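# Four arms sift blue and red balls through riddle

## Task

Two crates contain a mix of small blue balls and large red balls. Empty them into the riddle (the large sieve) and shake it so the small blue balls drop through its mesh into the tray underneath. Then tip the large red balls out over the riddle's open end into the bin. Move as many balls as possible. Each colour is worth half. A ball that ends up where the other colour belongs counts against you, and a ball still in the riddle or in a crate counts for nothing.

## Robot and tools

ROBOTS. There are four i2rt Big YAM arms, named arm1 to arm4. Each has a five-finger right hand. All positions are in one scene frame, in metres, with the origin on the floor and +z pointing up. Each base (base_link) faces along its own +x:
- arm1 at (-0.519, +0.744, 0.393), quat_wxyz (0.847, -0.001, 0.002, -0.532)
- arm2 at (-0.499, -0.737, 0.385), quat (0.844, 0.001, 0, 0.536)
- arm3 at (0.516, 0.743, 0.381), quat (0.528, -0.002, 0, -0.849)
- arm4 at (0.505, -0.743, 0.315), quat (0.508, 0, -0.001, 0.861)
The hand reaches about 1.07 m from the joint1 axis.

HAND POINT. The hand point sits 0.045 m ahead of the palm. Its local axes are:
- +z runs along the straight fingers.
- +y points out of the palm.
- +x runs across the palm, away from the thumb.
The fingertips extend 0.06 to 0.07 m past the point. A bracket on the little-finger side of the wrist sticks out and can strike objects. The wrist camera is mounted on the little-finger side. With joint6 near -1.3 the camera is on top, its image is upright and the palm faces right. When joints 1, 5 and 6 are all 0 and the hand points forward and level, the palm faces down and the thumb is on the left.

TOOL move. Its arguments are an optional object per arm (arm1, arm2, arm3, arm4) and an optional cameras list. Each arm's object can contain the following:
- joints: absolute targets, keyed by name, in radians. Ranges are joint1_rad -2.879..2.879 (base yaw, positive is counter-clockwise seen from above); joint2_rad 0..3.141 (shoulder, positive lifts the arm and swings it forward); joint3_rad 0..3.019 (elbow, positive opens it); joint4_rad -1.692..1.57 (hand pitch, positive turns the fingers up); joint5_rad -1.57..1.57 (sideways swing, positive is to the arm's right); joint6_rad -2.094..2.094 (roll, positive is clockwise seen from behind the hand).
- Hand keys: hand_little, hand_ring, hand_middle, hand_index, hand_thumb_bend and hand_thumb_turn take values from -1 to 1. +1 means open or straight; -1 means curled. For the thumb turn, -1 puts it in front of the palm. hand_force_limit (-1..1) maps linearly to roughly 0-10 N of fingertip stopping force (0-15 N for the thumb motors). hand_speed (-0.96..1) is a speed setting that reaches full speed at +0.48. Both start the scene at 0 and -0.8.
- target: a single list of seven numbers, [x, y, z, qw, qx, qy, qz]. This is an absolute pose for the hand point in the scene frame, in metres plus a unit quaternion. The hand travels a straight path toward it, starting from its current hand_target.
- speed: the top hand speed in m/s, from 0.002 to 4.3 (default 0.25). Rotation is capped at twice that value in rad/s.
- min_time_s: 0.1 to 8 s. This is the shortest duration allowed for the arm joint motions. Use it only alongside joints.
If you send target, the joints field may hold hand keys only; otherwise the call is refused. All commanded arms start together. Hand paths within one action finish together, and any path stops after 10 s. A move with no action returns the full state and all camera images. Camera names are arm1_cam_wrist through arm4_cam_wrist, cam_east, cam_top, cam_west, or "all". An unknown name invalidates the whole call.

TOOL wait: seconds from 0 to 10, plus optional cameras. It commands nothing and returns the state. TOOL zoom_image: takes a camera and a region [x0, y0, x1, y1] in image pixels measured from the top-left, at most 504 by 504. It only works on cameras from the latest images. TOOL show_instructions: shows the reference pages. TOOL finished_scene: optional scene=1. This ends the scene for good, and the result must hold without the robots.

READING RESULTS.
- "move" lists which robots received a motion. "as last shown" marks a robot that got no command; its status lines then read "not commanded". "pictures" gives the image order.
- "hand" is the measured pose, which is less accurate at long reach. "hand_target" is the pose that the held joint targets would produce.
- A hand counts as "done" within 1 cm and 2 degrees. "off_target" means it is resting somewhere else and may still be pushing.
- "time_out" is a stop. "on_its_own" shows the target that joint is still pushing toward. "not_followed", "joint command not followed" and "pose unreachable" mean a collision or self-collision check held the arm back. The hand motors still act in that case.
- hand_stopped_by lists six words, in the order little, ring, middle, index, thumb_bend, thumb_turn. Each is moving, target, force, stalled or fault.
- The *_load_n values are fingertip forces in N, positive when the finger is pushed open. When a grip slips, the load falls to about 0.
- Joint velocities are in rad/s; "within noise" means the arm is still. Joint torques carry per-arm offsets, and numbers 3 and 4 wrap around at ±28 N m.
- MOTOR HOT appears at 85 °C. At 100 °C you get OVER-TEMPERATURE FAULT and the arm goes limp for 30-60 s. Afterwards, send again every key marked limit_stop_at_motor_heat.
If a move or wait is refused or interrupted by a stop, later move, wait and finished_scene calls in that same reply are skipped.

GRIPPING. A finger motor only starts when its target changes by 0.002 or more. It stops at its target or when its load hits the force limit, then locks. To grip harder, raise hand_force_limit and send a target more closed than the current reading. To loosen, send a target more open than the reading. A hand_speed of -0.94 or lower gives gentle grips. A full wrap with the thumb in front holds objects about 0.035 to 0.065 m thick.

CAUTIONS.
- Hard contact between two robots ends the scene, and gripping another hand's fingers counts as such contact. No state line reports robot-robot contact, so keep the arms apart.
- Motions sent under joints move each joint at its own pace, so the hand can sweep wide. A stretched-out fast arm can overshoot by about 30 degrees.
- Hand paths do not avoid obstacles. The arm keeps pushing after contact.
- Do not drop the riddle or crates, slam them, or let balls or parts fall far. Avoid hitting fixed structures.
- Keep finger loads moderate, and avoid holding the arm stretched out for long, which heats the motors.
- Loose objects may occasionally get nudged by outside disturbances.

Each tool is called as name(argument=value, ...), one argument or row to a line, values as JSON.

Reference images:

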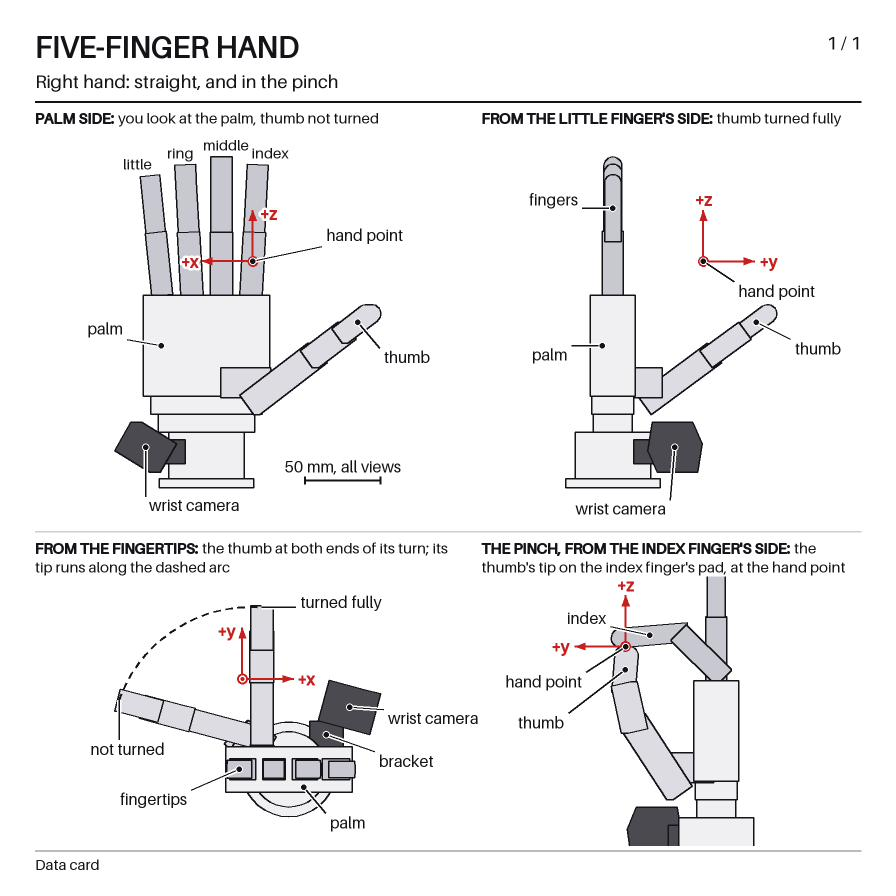

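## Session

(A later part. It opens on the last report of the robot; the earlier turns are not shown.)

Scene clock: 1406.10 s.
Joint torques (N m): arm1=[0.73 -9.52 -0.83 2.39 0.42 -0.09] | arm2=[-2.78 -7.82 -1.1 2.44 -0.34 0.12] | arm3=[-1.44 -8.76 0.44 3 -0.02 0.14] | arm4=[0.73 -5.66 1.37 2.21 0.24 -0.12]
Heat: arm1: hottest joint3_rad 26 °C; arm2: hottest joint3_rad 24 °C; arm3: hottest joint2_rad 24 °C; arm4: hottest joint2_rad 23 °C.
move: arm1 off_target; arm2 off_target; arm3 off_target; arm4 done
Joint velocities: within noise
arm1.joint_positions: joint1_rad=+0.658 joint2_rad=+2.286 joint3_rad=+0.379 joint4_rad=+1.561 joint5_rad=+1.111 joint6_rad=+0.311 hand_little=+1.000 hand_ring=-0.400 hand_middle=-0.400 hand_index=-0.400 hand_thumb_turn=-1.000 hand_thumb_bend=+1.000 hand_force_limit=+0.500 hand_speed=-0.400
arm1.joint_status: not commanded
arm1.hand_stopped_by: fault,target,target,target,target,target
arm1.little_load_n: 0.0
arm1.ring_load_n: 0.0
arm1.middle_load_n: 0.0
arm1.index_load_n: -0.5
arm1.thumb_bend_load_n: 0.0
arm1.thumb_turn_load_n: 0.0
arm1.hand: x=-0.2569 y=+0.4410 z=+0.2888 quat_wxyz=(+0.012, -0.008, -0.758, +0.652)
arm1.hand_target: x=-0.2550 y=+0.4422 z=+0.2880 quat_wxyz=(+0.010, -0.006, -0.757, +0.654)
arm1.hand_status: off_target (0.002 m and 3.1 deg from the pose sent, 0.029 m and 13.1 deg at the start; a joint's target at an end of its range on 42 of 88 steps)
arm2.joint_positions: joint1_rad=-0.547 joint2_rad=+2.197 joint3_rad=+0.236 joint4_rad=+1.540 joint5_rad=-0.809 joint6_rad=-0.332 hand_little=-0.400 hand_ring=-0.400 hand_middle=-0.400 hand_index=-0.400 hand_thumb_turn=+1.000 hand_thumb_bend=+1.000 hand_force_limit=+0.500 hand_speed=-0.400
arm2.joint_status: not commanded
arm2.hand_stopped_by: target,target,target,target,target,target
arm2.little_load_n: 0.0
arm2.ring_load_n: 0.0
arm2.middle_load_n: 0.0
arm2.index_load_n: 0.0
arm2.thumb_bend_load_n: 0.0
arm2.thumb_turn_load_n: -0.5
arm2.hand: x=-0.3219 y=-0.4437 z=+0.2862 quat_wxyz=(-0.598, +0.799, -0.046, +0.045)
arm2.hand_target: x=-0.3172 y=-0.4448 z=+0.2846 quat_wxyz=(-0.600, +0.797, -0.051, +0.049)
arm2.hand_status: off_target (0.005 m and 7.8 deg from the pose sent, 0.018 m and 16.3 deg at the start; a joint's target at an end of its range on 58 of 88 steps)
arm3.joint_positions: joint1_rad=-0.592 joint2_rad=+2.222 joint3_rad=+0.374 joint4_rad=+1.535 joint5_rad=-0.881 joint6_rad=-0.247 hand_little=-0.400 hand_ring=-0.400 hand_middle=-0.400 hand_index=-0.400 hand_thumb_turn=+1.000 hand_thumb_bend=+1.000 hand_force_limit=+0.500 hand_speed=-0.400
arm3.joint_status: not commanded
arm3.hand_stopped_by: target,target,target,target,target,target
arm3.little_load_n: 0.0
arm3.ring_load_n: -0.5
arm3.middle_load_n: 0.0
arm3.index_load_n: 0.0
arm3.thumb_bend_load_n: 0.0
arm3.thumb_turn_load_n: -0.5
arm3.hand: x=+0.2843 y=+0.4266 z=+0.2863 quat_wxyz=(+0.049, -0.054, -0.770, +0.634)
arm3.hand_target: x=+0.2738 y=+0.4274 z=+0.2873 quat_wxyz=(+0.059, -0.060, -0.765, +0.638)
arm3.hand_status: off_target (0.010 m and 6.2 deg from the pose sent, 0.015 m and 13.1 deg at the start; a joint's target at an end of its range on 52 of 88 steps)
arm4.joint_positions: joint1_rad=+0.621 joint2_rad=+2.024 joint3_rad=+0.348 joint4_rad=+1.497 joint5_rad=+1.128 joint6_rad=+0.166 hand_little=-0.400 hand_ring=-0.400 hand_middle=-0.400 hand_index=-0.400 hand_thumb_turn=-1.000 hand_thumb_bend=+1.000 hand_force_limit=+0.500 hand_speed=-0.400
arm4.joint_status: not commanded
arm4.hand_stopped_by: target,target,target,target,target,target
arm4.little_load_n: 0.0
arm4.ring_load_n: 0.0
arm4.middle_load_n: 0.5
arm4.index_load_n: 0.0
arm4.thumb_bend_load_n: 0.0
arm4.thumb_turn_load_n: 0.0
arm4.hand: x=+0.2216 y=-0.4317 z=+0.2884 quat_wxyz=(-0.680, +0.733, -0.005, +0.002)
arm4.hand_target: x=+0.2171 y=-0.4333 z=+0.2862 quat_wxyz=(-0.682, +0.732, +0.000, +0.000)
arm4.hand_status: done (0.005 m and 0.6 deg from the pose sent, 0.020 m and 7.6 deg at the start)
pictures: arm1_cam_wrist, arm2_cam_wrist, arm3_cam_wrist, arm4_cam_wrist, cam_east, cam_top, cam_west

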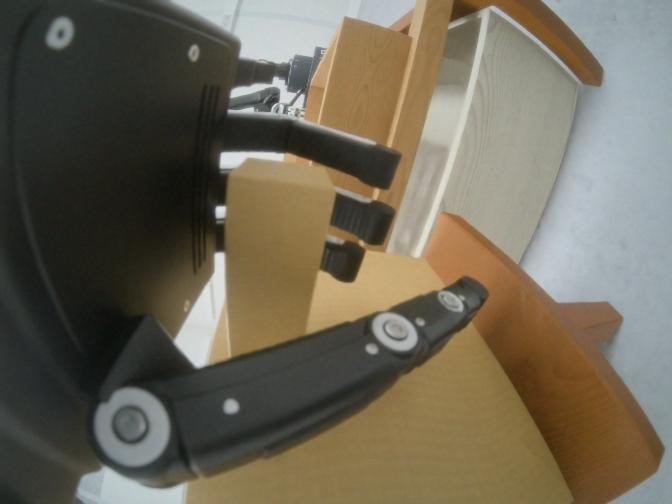

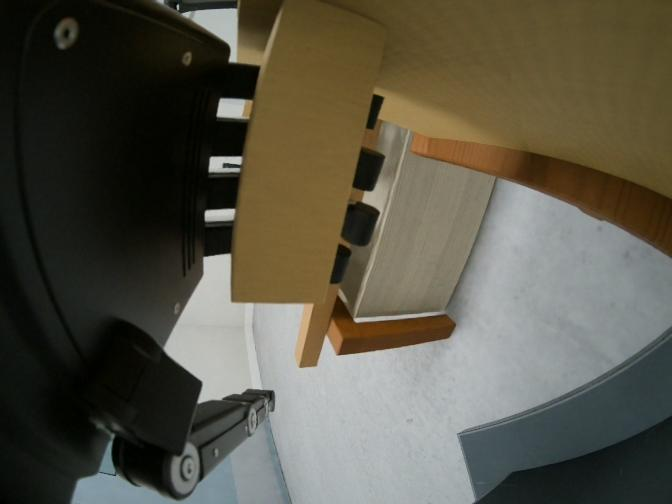

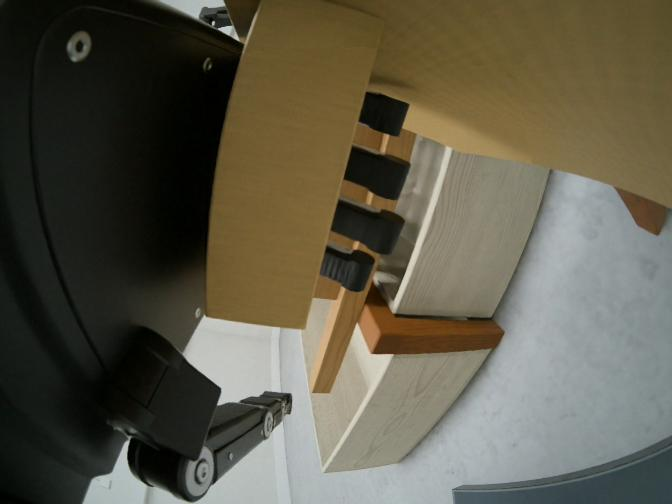

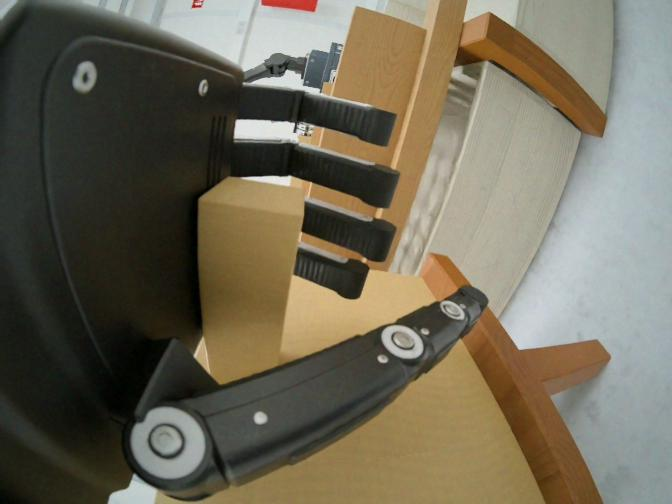

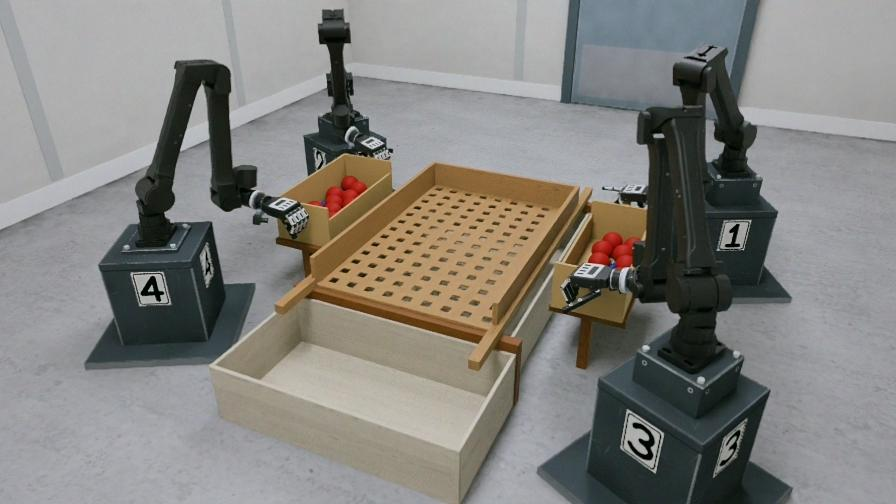

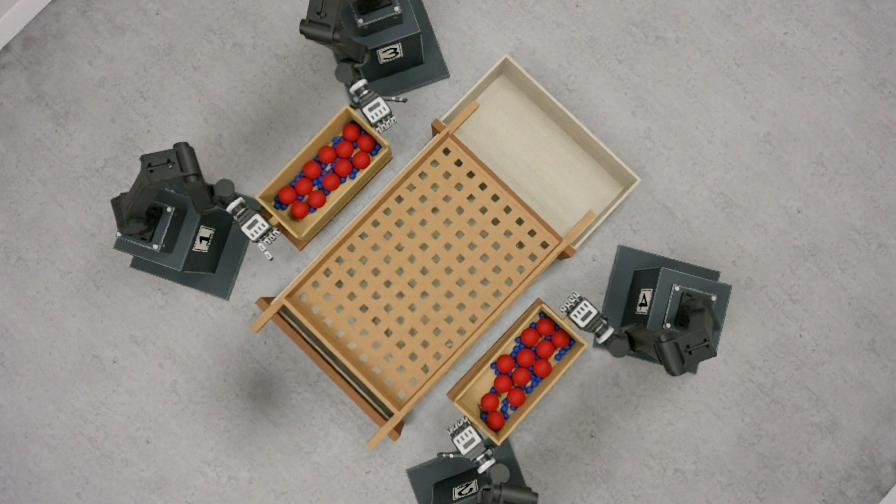

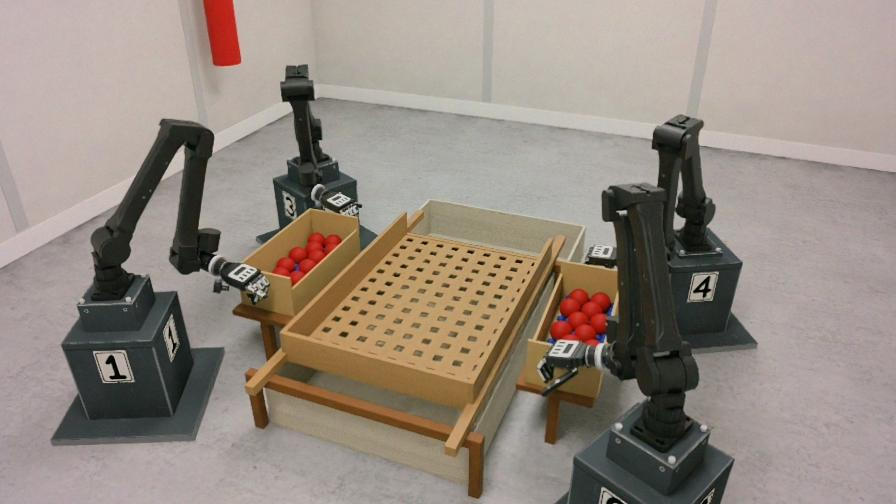

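move(
  arm1={"target": [-0.247, 0.442, 0.2803, 0, 0, 0.7431, -0.6691], "speed": 0.06},
  arm3={"target": [0.2685, 0.4374, 0.2862, -0.0757, 0.0682, 0.7392, -0.6656], "speed": 0.06},
  arm2={"target": [-0.3187, -0.4552, 0.2788, 0.6395, -0.762, 0.0655, -0.0781], "speed": 0.06},
  arm4={"target": [0.219, -0.4333, 0.2842, 0.682, -0.7314, 0, 0], "speed": 0.06},
)

move(
  arm1={"joints": {"hand_force_limit": 0.8, "hand_speed": -0.85, "hand_ring": -1, "hand_middle": -1, "hand_index": -1}},
  arm3={"joints": {"hand_force_limit": 0.8, "hand_speed": -0.85, "hand_little": -1, "hand_ring": -1, "hand_middle": -1, "hand_index": -1}},
  arm2={"joints": {"hand_force_limit": 0.8, "hand_speed": -0.85, "hand_little": -1, "hand_ring": -1, "hand_middle": -1, "hand_index": -1}},
  arm4={"joints": {"hand_force_limit": 0.8, "hand_speed": -0.85, "hand_little": -1, "hand_ring": -1, "hand_middle": -1, "hand_index": -1}},
  cameras=["all"],
)

Scene clock: 1448.47 s.
Joint torques (N m): arm1=[0.73 -9.76 -0.8 2.4 0.42 -0.08] | arm2=[-3.08 -7.59 -1.44 2.45 -0.32 -0.03] | arm3=[-1.73 -8.59 0.39 2.85 0.23 0.05] | arm4=[0.44 -5.25 1.09 2.13 0.13 -0.13]
Heat: arm1: hottest joint3_rad 26 °C; arm2: hottest joint1_rad 23 °C; arm3: hottest joint1_rad 23 °C; arm4: hottest joint2_rad 23 °C.
move: arm1 off_target; arm2 off_target; arm3 off_target; arm4 done
Joint velocities: within noise
arm1.joint_positions: joint1_rad=+0.671 joint2_rad=+2.312 joint3_rad=+0.407 joint4_rad=+1.561 joint5_rad=+1.123 joint6_rad=+0.311 hand_little=+1.000 hand_ring=-0.400 hand_middle=-0.400 hand_index=-0.400 hand_thumb_turn=-1.000 hand_thumb_bend=+1.000 hand_force_limit=+0.500 hand_speed=-0.400
arm1.joint_status: not commanded
arm1.hand_stopped_by: fault,target,target,target,target,target
arm1.little_load_n: 0.0
arm1.ring_load_n: 0.0
arm1.middle_load_n: 0.0
arm1.index_load_n: 0.0
arm1.thumb_bend_load_n: 0.0
arm1.thumb_turn_load_n: 0.0
arm1.hand: x=-0.2488 y=+0.4408 z=+0.2813 quat_wxyz=(+0.011, -0.007, -0.757, +0.653)
arm1.hand_target: x=-0.2467 y=+0.4422 z=+0.2805 quat_wxyz=(+0.009, -0.005, -0.755, +0.655)
arm1.hand_status: off_target (0.002 m and 2.8 deg from the pose sent, 0.013 m and 3.1 deg at the start; a joint's target at an end of its range on 46 of 46 steps)
arm2.joint_positions: joint1_rad=-0.587 joint2_rad=+2.222 joint3_rad=+0.236 joint4_rad=+1.540 joint5_rad=-0.851 joint6_rad=-0.346 hand_little=-0.400 hand_ring=-0.400 hand_middle=-0.400 hand_index=-0.400 hand_thumb_turn=+1.000 hand_thumb_bend=+1.000 hand_force_limit=+0.500 hand_speed=-0.400
arm2.joint_status: not commanded
arm2.hand_stopped_by: target,target,target,target,target,target
arm2.little_load_n: 0.0
arm2.ring_load_n: 0.0
arm2.middle_load_n: 0.5
arm2.index_load_n: 0.0
arm2.thumb_bend_load_n: 0.0
arm2.thumb_turn_load_n: 0.0
arm2.hand: x=-0.3220 y=-0.4528 z=+0.2814 quat_wxyz=(-0.597, +0.799, -0.050, +0.037)
arm2.hand_target: x=-0.3181 y=-0.4552 z=+0.2793 quat_wxyz=(-0.599, +0.798, -0.050, +0.045)
arm2.hand_status: off_target (0.005 m and 8.2 deg from the pose sent, 0.014 m and 7.8 deg at the start; a joint's target at an end of its range on 46 of 46 steps)
arm3.joint_positions: joint1_rad=-0.628 joint2_rad=+2.230 joint3_rad=+0.374 joint4_rad=+1.535 joint5_rad=-0.928 joint6_rad=-0.247 hand_little=-0.400 hand_ring=-0.400 hand_middle=-0.400 hand_index=-0.400 hand_thumb_turn=+1.000 hand_thumb_bend=+1.000 hand_force_limit=+0.500 hand_speed=-0.400
arm3.joint_status: not commanded
arm3.hand_stopped_by: target,target,target,target,target,target
arm3.little_load_n: 0.0
arm3.ring_load_n: 0.0
arm3.middle_load_n: 0.0
arm3.index_load_n: 0.0
arm3.thumb_bend_load_n: 0.0
arm3.thumb_turn_load_n: -0.5
arm3.hand: x=+0.2837 y=+0.4347 z=+0.2860 quat_wxyz=(+0.040, -0.055, -0.768, +0.637)
arm3.hand_target: x=+0.2684 y=+0.4376 z=+0.2867 quat_wxyz=(+0.060, -0.060, -0.763, +0.641)
arm3.hand_status: off_target (0.015 m and 6.4 deg from the pose sent, 0.019 m and 6.2 deg at the start; a joint's target at an end of its range on 46 of 46 steps)
arm4.joint_positions: joint1_rad=+0.621 joint2_rad=+2.033 joint3_rad=+0.348 joint4_rad=+1.516 joint5_rad=+1.128 joint6_rad=+0.163 hand_little=-0.400 hand_ring=-0.400 hand_middle=-0.400 hand_index=-0.400 hand_thumb_turn=-1.000 hand_thumb_bend=+1.000 hand_force_limit=+0.500 hand_speed=-0.400
arm4.joint_status: not commanded
arm4.hand_stopped_by: target,target,target,target,target,target
arm4.little_load_n: 0.0
arm4.ring_load_n: 0.0
arm4.middle_load_n: 0.0
arm4.index_load_n: 0.0
arm4.thumb_bend_load_n: 0.0
arm4.thumb_turn_load_n: 0.0
arm4.hand: x=+0.2214 y=-0.4315 z=+0.2885 quat_wxyz=(-0.682, +0.732, -0.007, -0.001)
arm4.hand_target: x=+0.2190 y=-0.4333 z=+0.2843 quat_wxyz=(-0.682, +0.732, +0.000, +0.000)
arm4.hand_status: done (0.005 m and 0.8 deg from the pose sent, 0.005 m and 0.6 deg at the start)
pictures: none

Scene clock: 1450.40 s.
Joint torques (N m): arm1=[0.73 -10.17 -1.05 2.37 0.17 0.18] | arm2=[-2.73 -9.05 -1.88 2.36 -0.61 0.4] | arm3=[-0.97 -9.47 0.09 2.96 0.04 0.22] | arm4=[0.44 -5.48 1.07 1.96 0.12 -0.15]
Heat: arm1: hottest joint3_rad 26 °C; arm2: hottest joint1_rad 23 °C; arm3: hottest joint1_rad 23 °C; arm4: hottest joint2_rad 23 °C.
move: arm1 off_target; arm2 off_target; arm3 off_target; arm4 off_target
Joint velocities: within noise
arm1.joint_positions: joint1_rad=+0.671 joint2_rad=+2.317 joint3_rad=+0.410 joint4_rad=+1.561 joint5_rad=+1.130 joint6_rad=+0.281 hand_little=+1.000 hand_ring=-0.924 hand_middle=-0.939 hand_index=-0.939 hand_thumb_turn=-1.000 hand_thumb_bend=+1.000 hand_force_limit=+0.800 hand_speed=-0.850
arm1.joint_status: hand_ring off_target (ended at -0.924, target -1.000); hand_middle off_target (ended at -0.939, target -1.000); hand_index off_target (ended at -0.939, target -1.000); the others done
arm1.hand_stopped_by: fault,force,force,force,target,target
arm1.little_load_n: 0.0
arm1.ring_load_n: 8.5
arm1.middle_load_n: 8.5
arm1.index_load_n: 7.0
arm1.thumb_bend_load_n: 0.0
arm1.thumb_turn_load_n: 0.0
arm1.hand: x=-0.2518 y=+0.4406 z=+0.2792 quat_wxyz=(+0.024, +0.002, -0.757, +0.653)
arm1.hand_target: x=-0.2466 y=+0.4421 z=+0.2805 quat_wxyz=(+0.009, -0.006, -0.755, +0.655)
arm1.hand_status: not commanded
arm2.joint_positions: joint1_rad=-0.588 joint2_rad=+2.238 joint3_rad=+0.240 joint4_rad=+1.540 joint5_rad=-0.846 joint6_rad=-0.398 hand_little=-0.925 hand_ring=-0.952 hand_middle=-0.997 hand_index=-1.000 hand_thumb_turn=+1.000 hand_thumb_bend=+1.000 hand_force_limit=+0.800 hand_speed=-0.850
arm2.joint_status: hand_little off_target (ended at -0.925, target -1.000); hand_ring off_target (ended at -0.952, target -1.000); the others done
arm2.hand_stopped_by: force,force,target,target,target,target
arm2.little_load_n: 3.0
arm2.ring_load_n: 3.5
arm2.middle_load_n: 7.5
arm2.index_load_n: 1.0
arm2.thumb_bend_load_n: 0.0
arm2.thumb_turn_load_n: 0.0
arm2.hand: x=-0.3195 y=-0.4549 z=+0.2751 quat_wxyz=(-0.593, +0.803, -0.034, +0.050)
arm2.hand_target: x=-0.3183 y=-0.4552 z=+0.2792 quat_wxyz=(-0.599, +0.798, -0.050, +0.045)
arm2.hand_status: not commanded
arm3.joint_positions: joint1_rad=-0.635 joint2_rad=+2.236 joint3_rad=+0.377 joint4_rad=+1.535 joint5_rad=-0.923 joint6_rad=-0.266 hand_little=-0.924 hand_ring=-0.966 hand_middle=-0.998 hand_index=-0.999 hand_thumb_turn=+1.000 hand_thumb_bend=+1.000 hand_force_limit=+0.800 hand_speed=-0.850
arm3.joint_status: hand_little off_target (ended at -0.924, target -1.000); hand_ring off_target (ended at -0.966, target -1.000); the others done
arm3.hand_stopped_by: force,force,target,target,target,target
arm3.little_load_n: 7.5
arm3.ring_load_n: 8.5
arm3.middle_load_n: 7.0
arm3.index_load_n: 2.0
arm3.thumb_bend_load_n: 0.0
arm3.thumb_turn_load_n: 0.0
arm3.hand: x=+0.2798 y=+0.4368 z=+0.2833 quat_wxyz=(+0.049, -0.053, -0.769, +0.635)
arm3.hand_target: x=+0.2684 y=+0.4375 z=+0.2867 quat_wxyz=(+0.060, -0.060, -0.763, +0.641)
arm3.hand_status: not commanded
arm4.joint_positions: joint1_rad=+0.621 joint2_rad=+2.035 joint3_rad=+0.348 joint4_rad=+1.519 joint5_rad=+1.128 joint6_rad=+0.163 hand_little=-1.000 hand_ring=-0.954 hand_middle=-0.967 hand_index=-0.993 hand_thumb_turn=-1.000 hand_thumb_bend=+1.000 hand_force_limit=+0.800 hand_speed=-0.850
arm4.joint_status: hand_ring off_target (ended at -0.954, target -1.000); hand_middle off_target (ended at -0.967, target -1.000); the others done
arm4.hand_stopped_by: target,force,force,force,target,target
arm4.little_load_n: 0.0
arm4.ring_load_n: 8.5
arm4.middle_load_n: 10.0
arm4.index_load_n: 10.0
arm4.thumb_bend_load_n: 0.0
arm4.thumb_turn_load_n: 0.0
arm4.hand: x=+0.2215 y=-0.4315 z=+0.2881 quat_wxyz=(-0.682, +0.732, -0.007, -0.001)
arm4.hand_target: x=+0.2190 y=-0.4333 z=+0.2842 quat_wxyz=(-0.682, +0.732, +0.000, +0.000)
arm4.hand_status: not commanded
pictures: arm1_cam_wrist, arm2_cam_wrist, arm3_cam_wrist, arm4_cam_wrist, cam_east, cam_top, cam_west

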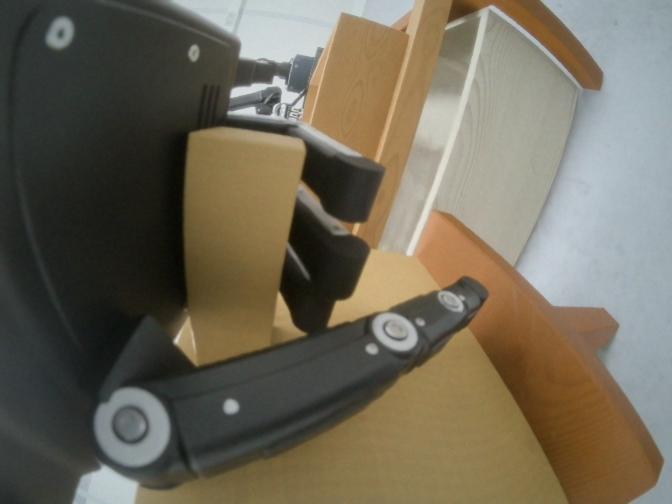

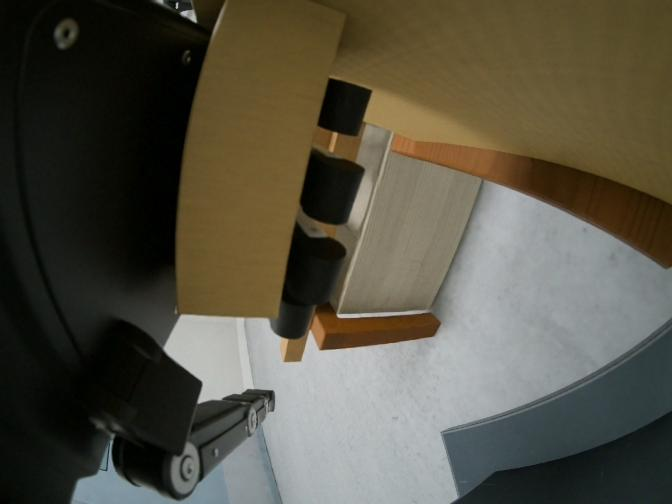

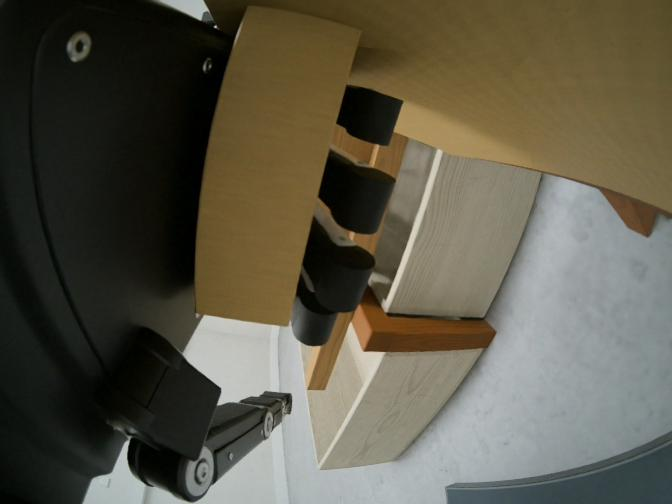

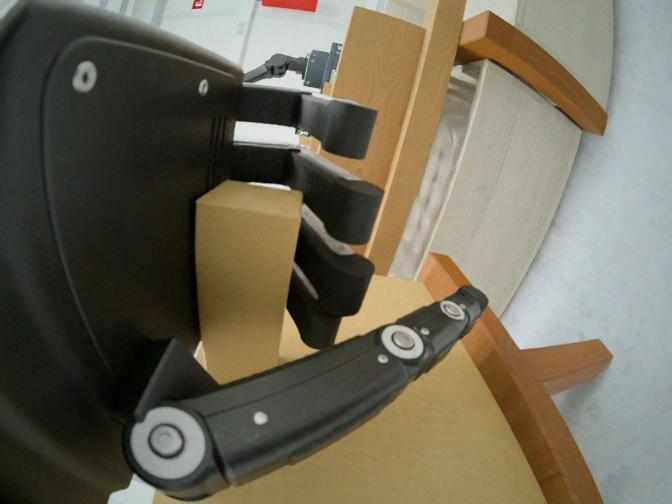

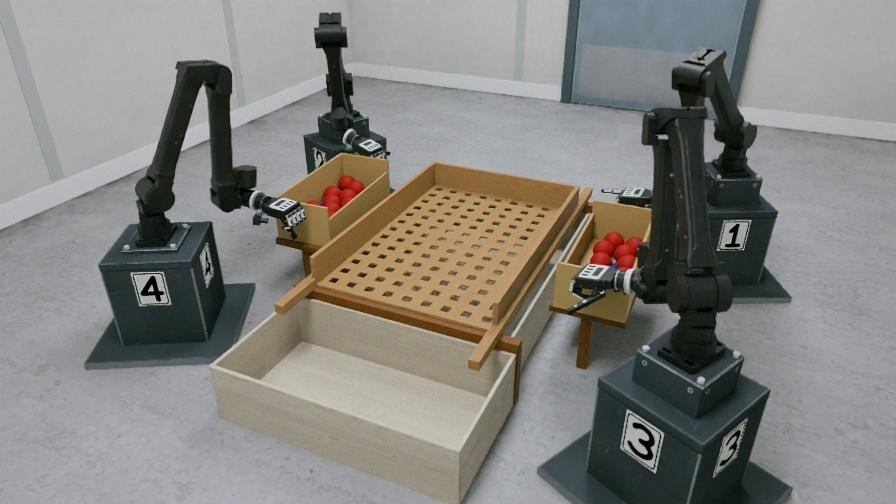

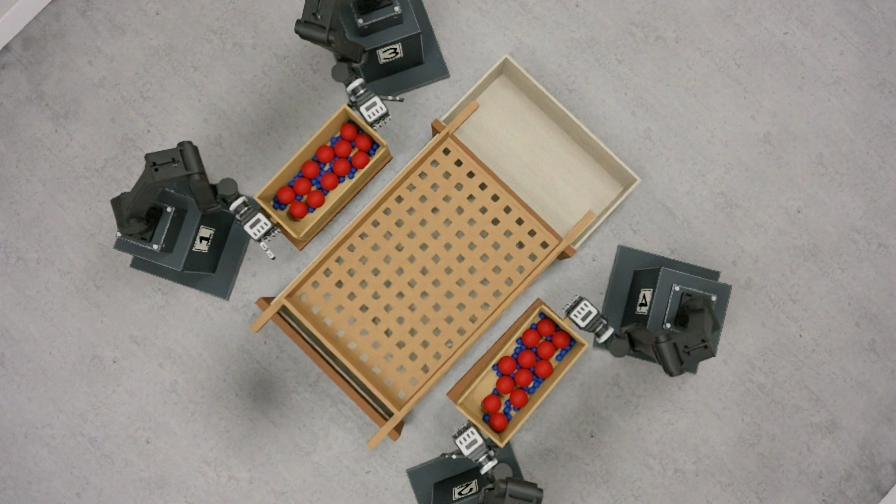

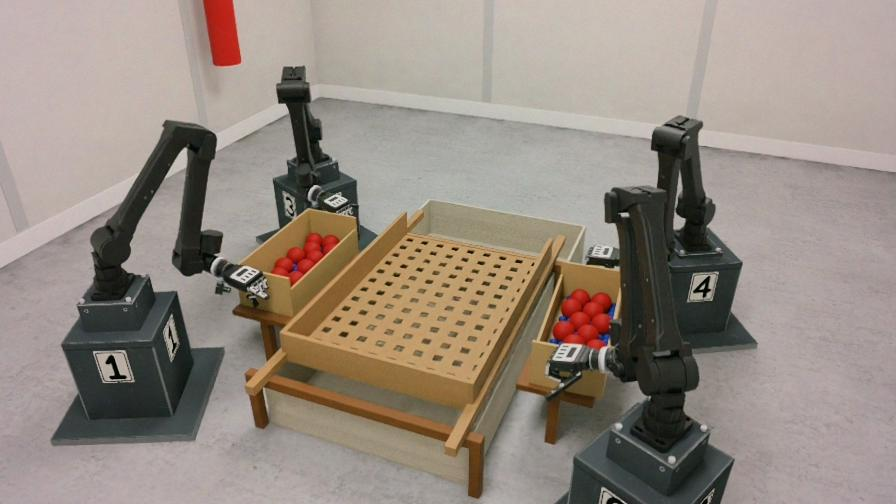

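move(
  arm1={"joints": {"hand_force_limit": 1.0, "hand_speed": -0.8, "hand_ring": -0.99, "hand_middle": -0.99, "hand_index": -0.99, "hand_thumb_bend": -0.9}},
  arm3={"joints": {"hand_force_limit": 1.0, "hand_speed": -0.8, "hand_little": -0.99, "hand_ring": -0.99}},
  arm2={"joints": {"hand_force_limit": 1.0, "hand_speed": -0.8, "hand_little": -0.99, "hand_ring": -0.99}},
  arm4={"joints": {"hand_force_limit": 1.0, "hand_speed": -0.8, "hand_ring": -0.99, "hand_middle": -0.99, "hand_thumb_bend": -0.9}},
  cameras=["arm1_cam_wrist", "arm4_cam_wrist"],
)

Scene clock: 1465.77 s.
Joint torques (N m): arm1=[0.73 -10.17 -1.06 2.39 0.17 0.21] | arm2=[-2.78 -8.82 -1.91 2.39 -0.58 0.46] | arm3=[-1.14 -9.11 0.12 2.91 0.03 0.25] | arm4=[0.44 -5.42 1.05 1.94 0.13 -0.16]
Heat: arm1: hottest joint3_rad 26 °C; arm2: hottest joint1_rad 23 °C; arm3: hottest joint1_rad 23 °C; arm4: hottest joint2_rad 23 °C.
move: arm1 off_target; arm2 off_target; arm3 off_target; arm4 off_target
Joint velocities: within noise
arm1.joint_positions: joint1_rad=+0.671 joint2_rad=+2.318 joint3_rad=+0.410 joint4_rad=+1.561 joint5_rad=+1.130 joint6_rad=+0.277 hand_little=+1.000 hand_ring=-0.938 hand_middle=-0.952 hand_index=-0.953 hand_thumb_turn=-1.000 hand_thumb_bend=+0.436 hand_force_limit=+1.000 hand_speed=-0.800
arm1.joint_status: hand_ring off_target (ended at -0.938, target -0.990); hand_middle off_target (ended at -0.952, target -0.990); hand_index off_target (ended at -0.953, target -0.990); hand_thumb_bend off_target (ended at +0.436, target -0.900); the others done
arm1.hand_stopped_by: fault,force,force,force,force,target
arm1.little_load_n: -0.5
arm1.ring_load_n: 11.0
arm1.middle_load_n: 10.0
arm1.index_load_n: 9.5
arm1.thumb_bend_load_n: 15.5
arm1.thumb_turn_load_n: 2.5
arm1.hand: x=-0.2521 y=+0.4406 z=+0.2790 quat_wxyz=(+0.025, +0.004, -0.757, +0.653)
arm1.hand_target: x=-0.2466 y=+0.4422 z=+0.2805 quat_wxyz=(+0.009, -0.005, -0.755, +0.655)
arm1.hand_status: not commanded
arm2.joint_positions: joint1_rad=-0.588 joint2_rad=+2.238 joint3_rad=+0.240 joint4_rad=+1.540 joint5_rad=-0.847 joint6_rad=-0.400 hand_little=-0.970 hand_ring=-0.984 hand_middle=-0.997 hand_index=-1.000 hand_thumb_turn=+1.000 hand_thumb_bend=+1.000 hand_force_limit=+1.000 hand_speed=-0.800
arm2.joint_status: hand_little off_target (ended at -0.970, target -0.990); the others done
arm2.hand_stopped_by: force,force,target,target,target,target
arm2.little_load_n: 11.0
arm2.ring_load_n: 9.0
arm2.middle_load_n: 3.5
arm2.index_load_n: 0.0
arm2.thumb_bend_load_n: 0.0
arm2.thumb_turn_load_n: 0.0
arm2.hand: x=-0.3195 y=-0.4549 z=+0.2751 quat_wxyz=(-0.593, +0.803, -0.033, +0.051)
arm2.hand_target: x=-0.3183 y=-0.4552 z=+0.2792 quat_wxyz=(-0.599, +0.798, -0.050, +0.045)
arm2.hand_status: not commanded
arm3.joint_positions: joint1_rad=-0.635 joint2_rad=+2.236 joint3_rad=+0.377 joint4_rad=+1.535 joint5_rad=-0.923 joint6_rad=-0.267 hand_little=-0.956 hand_ring=-0.980 hand_middle=-0.998 hand_index=-0.999 hand_thumb_turn=+1.000 hand_thumb_bend=+1.000 hand_force_limit=+1.000 hand_speed=-0.800
arm3.joint_status: hand_little off_target (ended at -0.956, target -0.990); the others done
arm3.hand_stopped_by: force,force,target,target,target,target
arm3.little_load_n: 10.5
arm3.ring_load_n: 9.5
arm3.middle_load_n: 6.5
arm3.index_load_n: 1.5
arm3.thumb_bend_load_n: 0.0
arm3.thumb_turn_load_n: -0.5
arm3.hand: x=+0.2796 y=+0.4370 z=+0.2831 quat_wxyz=(+0.049, -0.053, -0.769, +0.635)
arm3.hand_target: x=+0.2683 y=+0.4376 z=+0.2866 quat_wxyz=(+0.060, -0.060, -0.763, +0.641)
arm3.hand_status: not commanded
arm4.joint_positions: joint1_rad=+0.621 joint2_rad=+2.036 joint3_rad=+0.348 joint4_rad=+1.519 joint5_rad=+1.128 joint6_rad=+0.165 hand_little=-1.000 hand_ring=-0.968 hand_middle=-0.980 hand_index=-0.993 hand_thumb_turn=-1.000 hand_thumb_bend=+0.372 hand_force_limit=+1.000 hand_speed=-0.800
arm4.joint_status: hand_ring off_target (ended at -0.968, target -0.990); hand_thumb_bend off_target (ended at +0.372, target -0.900); the others done
arm4.hand_stopped_by: target,force,force,force,force,target
arm4.little_load_n: 0.0
arm4.ring_load_n: 10.5
arm4.middle_load_n: 11.0
arm4.index_load_n: 9.5
arm4.thumb_bend_load_n: 15.0
arm4.thumb_turn_load_n: 1.5
arm4.hand: x=+0.2215 y=-0.4316 z=+0.2880 quat_wxyz=(-0.682, +0.732, -0.007, -0.001)
arm4.hand_target: x=+0.2190 y=-0.4333 z=+0.2842 quat_wxyz=(-0.682, +0.732, +0.000, +0.000)
arm4.hand_status: not commanded

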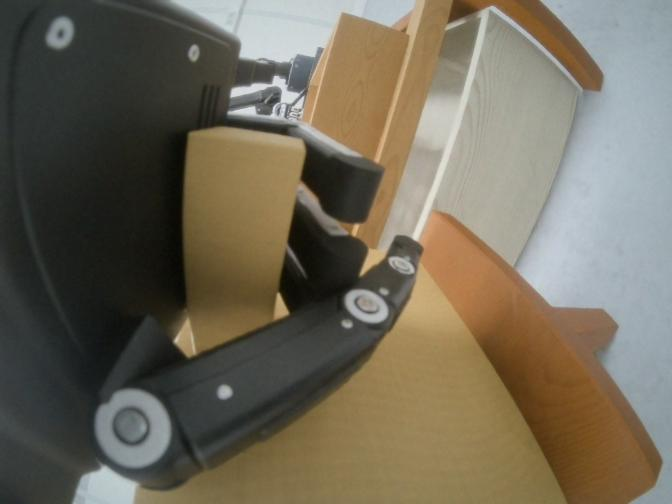

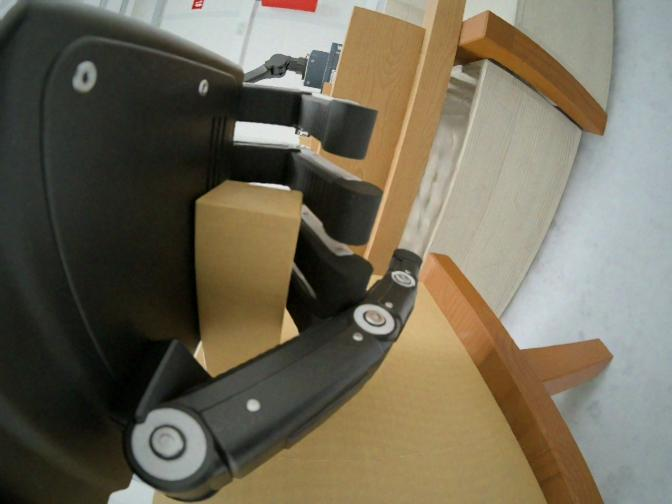

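move(
  arm1={"target": [-0.241, 0.442, 0.3365, 0, 0, 0.7576, -0.6527], "speed": 0.05},
  arm3={"target": [0.263, 0.4376, 0.3425, -0.0556, 0.0458, 0.7696, -0.6344], "speed": 0.05},
  arm2={"target": [-0.313, -0.4552, 0.3350, 0.5929, -0.8028, 0.0361, -0.0488], "speed": 0.05},
  arm4={"target": [0.214, -0.4333, 0.3402, 0.6814, -0.7319, 0, 0], "speed": 0.05},
  cameras=["all"],
)

zoom_image(
  camera="cam_west",
  region=[200, 190, 380, 350],
)

zoom_image(
  camera="cam_west",
  region=[490, 230, 650, 410],
)

zoom_image(
  camera="cam_east",
  region=[530, 170, 690, 330],
)

zoom_image(
  camera="cam_east",
  region=[230, 130, 410, 280],
)

Scene clock: 1482.83 s.
Joint torques (N m): arm1=[0.56 -13.92 0.18 2.32 0.27 -0.18] | arm2=[-2.9 -9.88 0.65 1.62 -0.83 0.35] | arm3=[-0.79 -12.22 1.78 2.02 -0.71 0.34] | arm4=[0.5 -8.59 2.4 1.42 0.42 -0.62]
Heat: arm1: hottest joint3_rad 26 °C; arm2: hottest joint1_rad 23 °C; arm3: hottest joint1_rad 23 °C; arm4: hottest joint2_rad 23 °C.
move: arm1 off_target; arm2 off_target; arm3 off_target; arm4 off_target
Joint velocities: within noise
arm1.joint_positions: joint1_rad=+0.671 joint2_rad=+2.103 joint3_rad=+0.337 joint4_rad=+1.361 joint5_rad=+1.104 joint6_rad=+0.324 hand_little=+1.000 hand_ring=-0.938 hand_middle=-0.952 hand_index=-0.953 hand_thumb_turn=-1.000 hand_thumb_bend=+0.436 hand_force_limit=+1.000 hand_speed=-0.800
arm1.joint_status: not commanded
arm1.hand_stopped_by: fault,force,force,force,force,target
arm1.little_load_n: -0.5
arm1.ring_load_n: 10.5
arm1.middle_load_n: 9.0
arm1.index_load_n: 7.5
arm1.thumb_bend_load_n: 15.5
arm1.thumb_turn_load_n: 2.5
arm1.hand: x=-0.2541 y=+0.4465 z=+0.3151 quat_wxyz=(+0.020, +0.011, -0.767, +0.641)
arm1.hand_target: x=-0.2414 y=+0.4421 z=+0.3359 quat_wxyz=(+0.000, +0.000, -0.758, +0.653)
arm1.hand_status: off_target (0.026 m and 3.1 deg from the pose sent, 0.059 m and 2.9 deg at the start)
arm2.joint_positions: joint1_rad=-0.590 joint2_rad=+1.867 joint3_rad=+0.182 joint4_rad=+1.175 joint5_rad=-0.851 joint6_rad=-0.437 hand_little=-0.970 hand_ring=-0.984 hand_middle=-0.997 hand_index=-1.000 hand_thumb_turn=+1.000 hand_thumb_bend=+1.000 hand_force_limit=+1.000 hand_speed=-0.800
arm2.joint_status: not commanded
arm2.hand_stopped_by: force,force,target,target,target,target
arm2.little_load_n: 10.5
arm2.ring_load_n: 9.0
arm2.middle_load_n: 4.5
arm2.index_load_n: 0.0
arm2.thumb_bend_load_n: 0.0
arm2.thumb_turn_load_n: 0.0
arm2.hand: x=-0.3220 y=-0.4586 z=+0.3220 quat_wxyz=(-0.581, +0.812, -0.030, +0.043)
arm2.hand_target: x=-0.3130 y=-0.4552 z=+0.3346 quat_wxyz=(-0.593, +0.803, -0.036, +0.049)
arm2.hand_status: off_target (0.016 m and 1.9 deg from the pose sent, 0.060 m and 0.4 deg at the start)
arm3.joint_positions: joint1_rad=-0.651 joint2_rad=+1.971 joint3_rad=+0.340 joint4_rad=+1.239 joint5_rad=-0.934 joint6_rad=-0.331 hand_little=-0.956 hand_ring=-0.980 hand_middle=-0.998 hand_index=-0.999 hand_thumb_turn=+1.000 hand_thumb_bend=+1.000 hand_force_limit=+1.000 hand_speed=-0.800
arm3.joint_status: not commanded
arm3.hand_stopped_by: force,force,target,target,target,target
arm3.little_load_n: 10.0
arm3.ring_load_n: 9.5
arm3.middle_load_n: 6.5
arm3.index_load_n: 1.5
arm3.thumb_bend_load_n: 0.0
arm3.thumb_turn_load_n: 0.0
arm3.hand: x=+0.2728 y=+0.4415 z=+0.3233 quat_wxyz=(+0.048, -0.049, -0.781, +0.621)
arm3.hand_target: x=+0.2634 y=+0.4377 z=+0.3417 quat_wxyz=(+0.055, -0.045, -0.770, +0.634)
arm3.hand_status: off_target (0.022 m and 2.2 deg from the pose sent, 0.062 m and 1.1 deg at the start)
arm4.joint_positions: joint1_rad=+0.627 joint2_rad=+1.798 joint3_rad=+0.327 joint4_rad=+1.256 joint5_rad=+1.128 joint6_rad=+0.218 hand_little=-1.000 hand_ring=-0.968 hand_middle=-0.980 hand_index=-0.993 hand_thumb_turn=-1.000 hand_thumb_bend=+0.372 hand_force_limit=+1.000 hand_speed=-0.800
arm4.joint_status: not commanded
arm4.hand_stopped_by: target,force,force,force,force,target
arm4.little_load_n: 0.0
arm4.ring_load_n: 10.5
arm4.middle_load_n: 10.5
arm4.index_load_n: 9.0
arm4.thumb_bend_load_n: 15.0
arm4.thumb_turn_load_n: 1.5
arm4.hand: x=+0.2173 y=-0.4335 z=+0.3259 quat_wxyz=(-0.674, +0.738, -0.010, -0.006)
arm4.hand_target: x=+0.2142 y=-0.4332 z=+0.3399 quat_wxyz=(-0.681, +0.732, -0.001, +0.000)
arm4.hand_status: off_target (0.015 m and 1.7 deg from the pose sent, 0.053 m and 0.9 deg at the start)
pictures: arm1_cam_wrist, arm2_cam_wrist, arm3_cam_wrist, arm4_cam_wrist, cam_east, cam_top, cam_west

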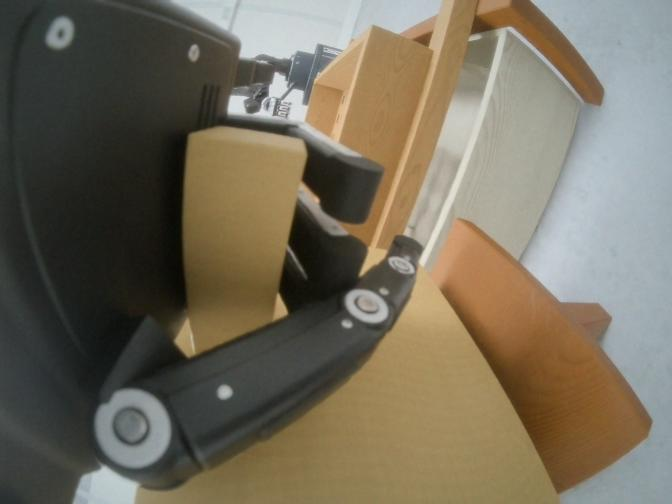

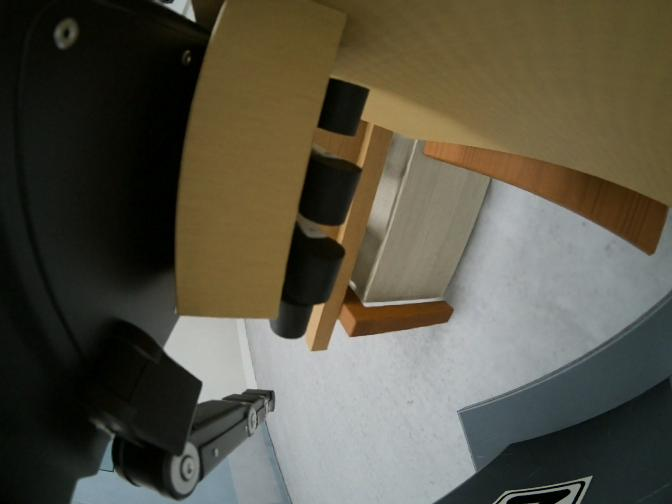

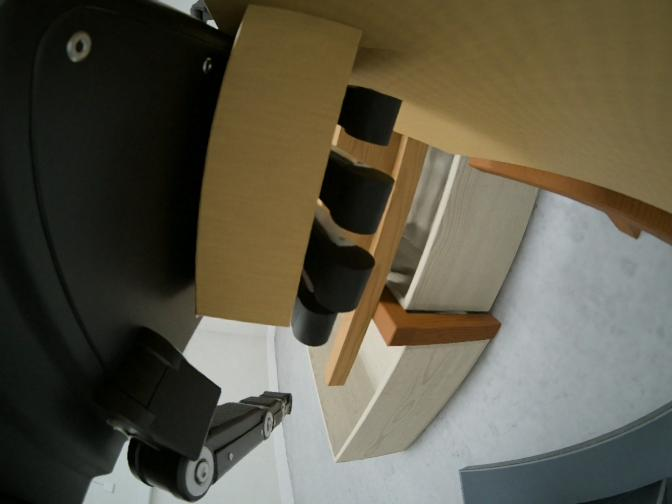

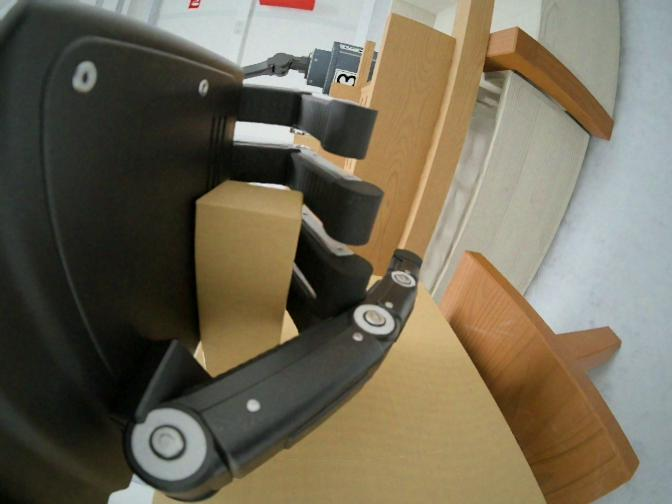

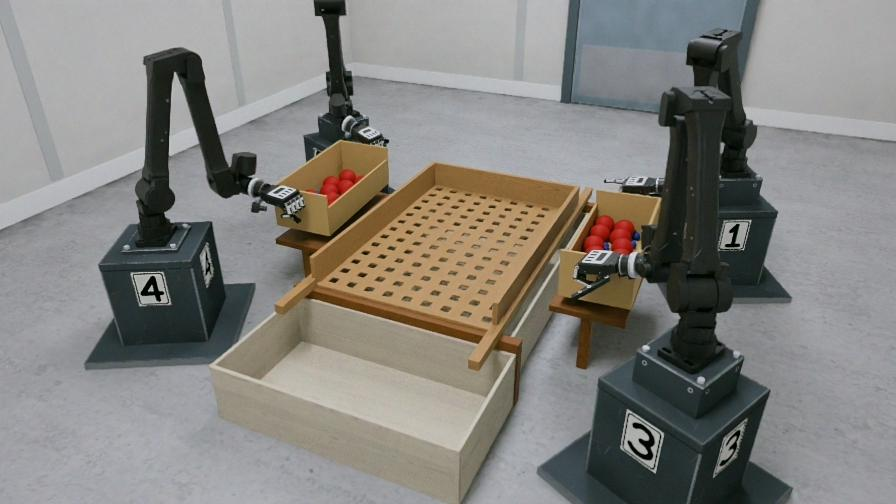

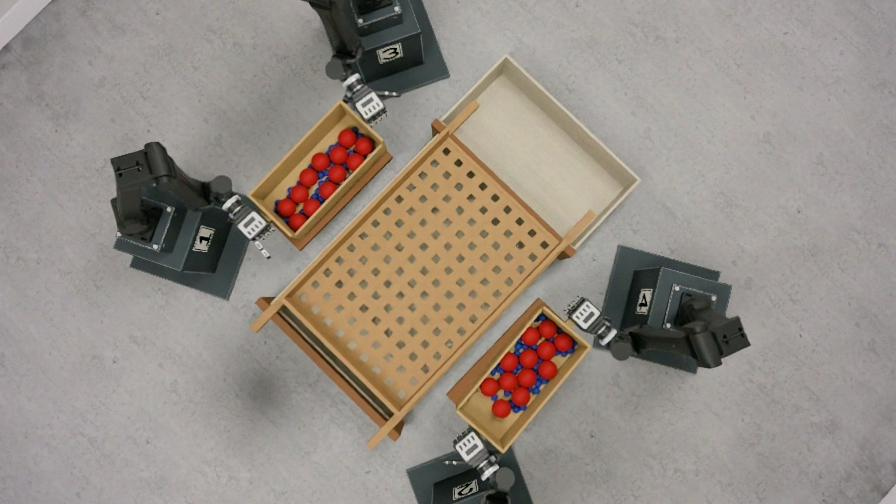

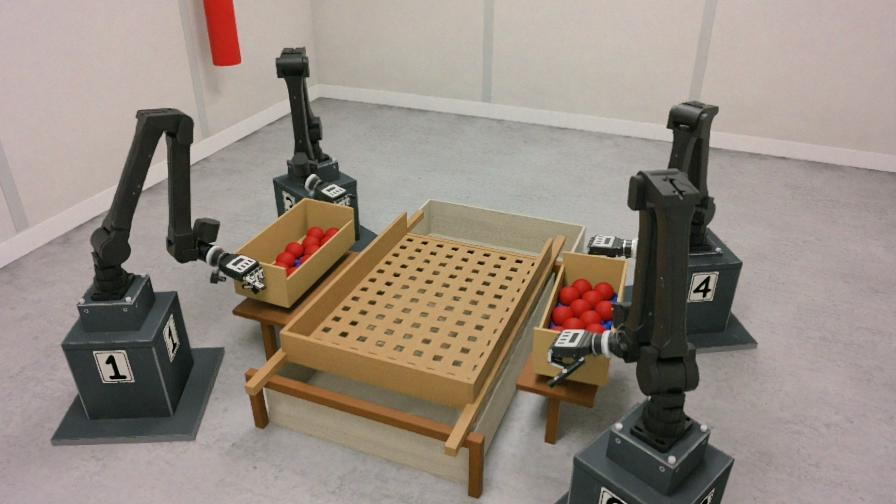

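Scaled by 2.800 from the camera's image (finer frame: 1280x720).

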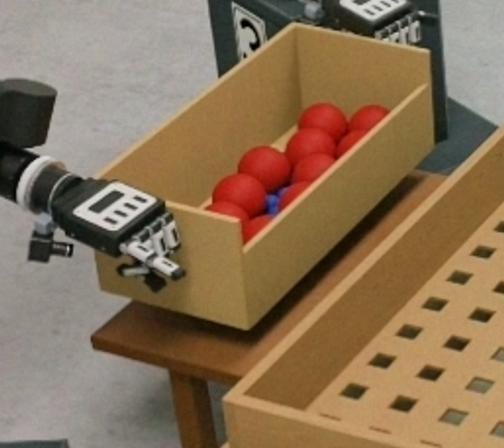

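Scaled by 2.800 from the camera's image (finer frame: 1280x720).

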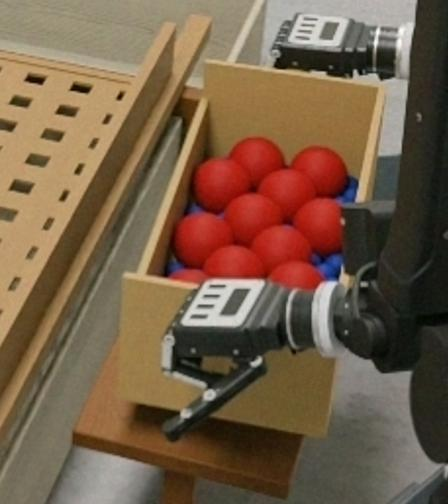

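Scaled by 3.150 from the camera's image (finer frame: 1280x720).

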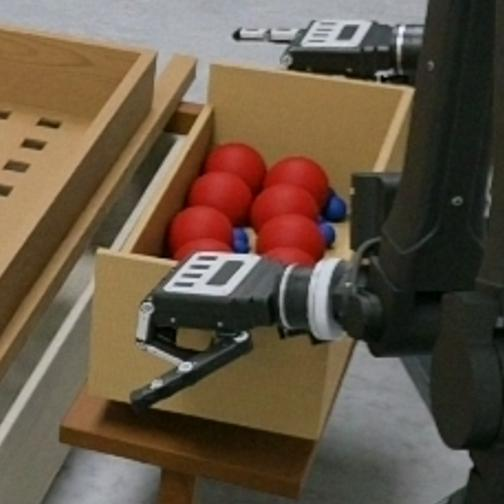

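Scaled by 2.800 from the camera's image (finer frame: 1280x720).

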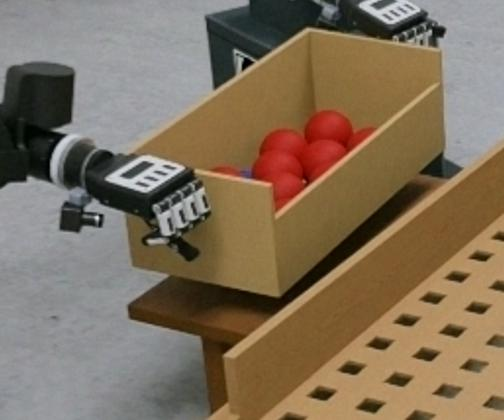

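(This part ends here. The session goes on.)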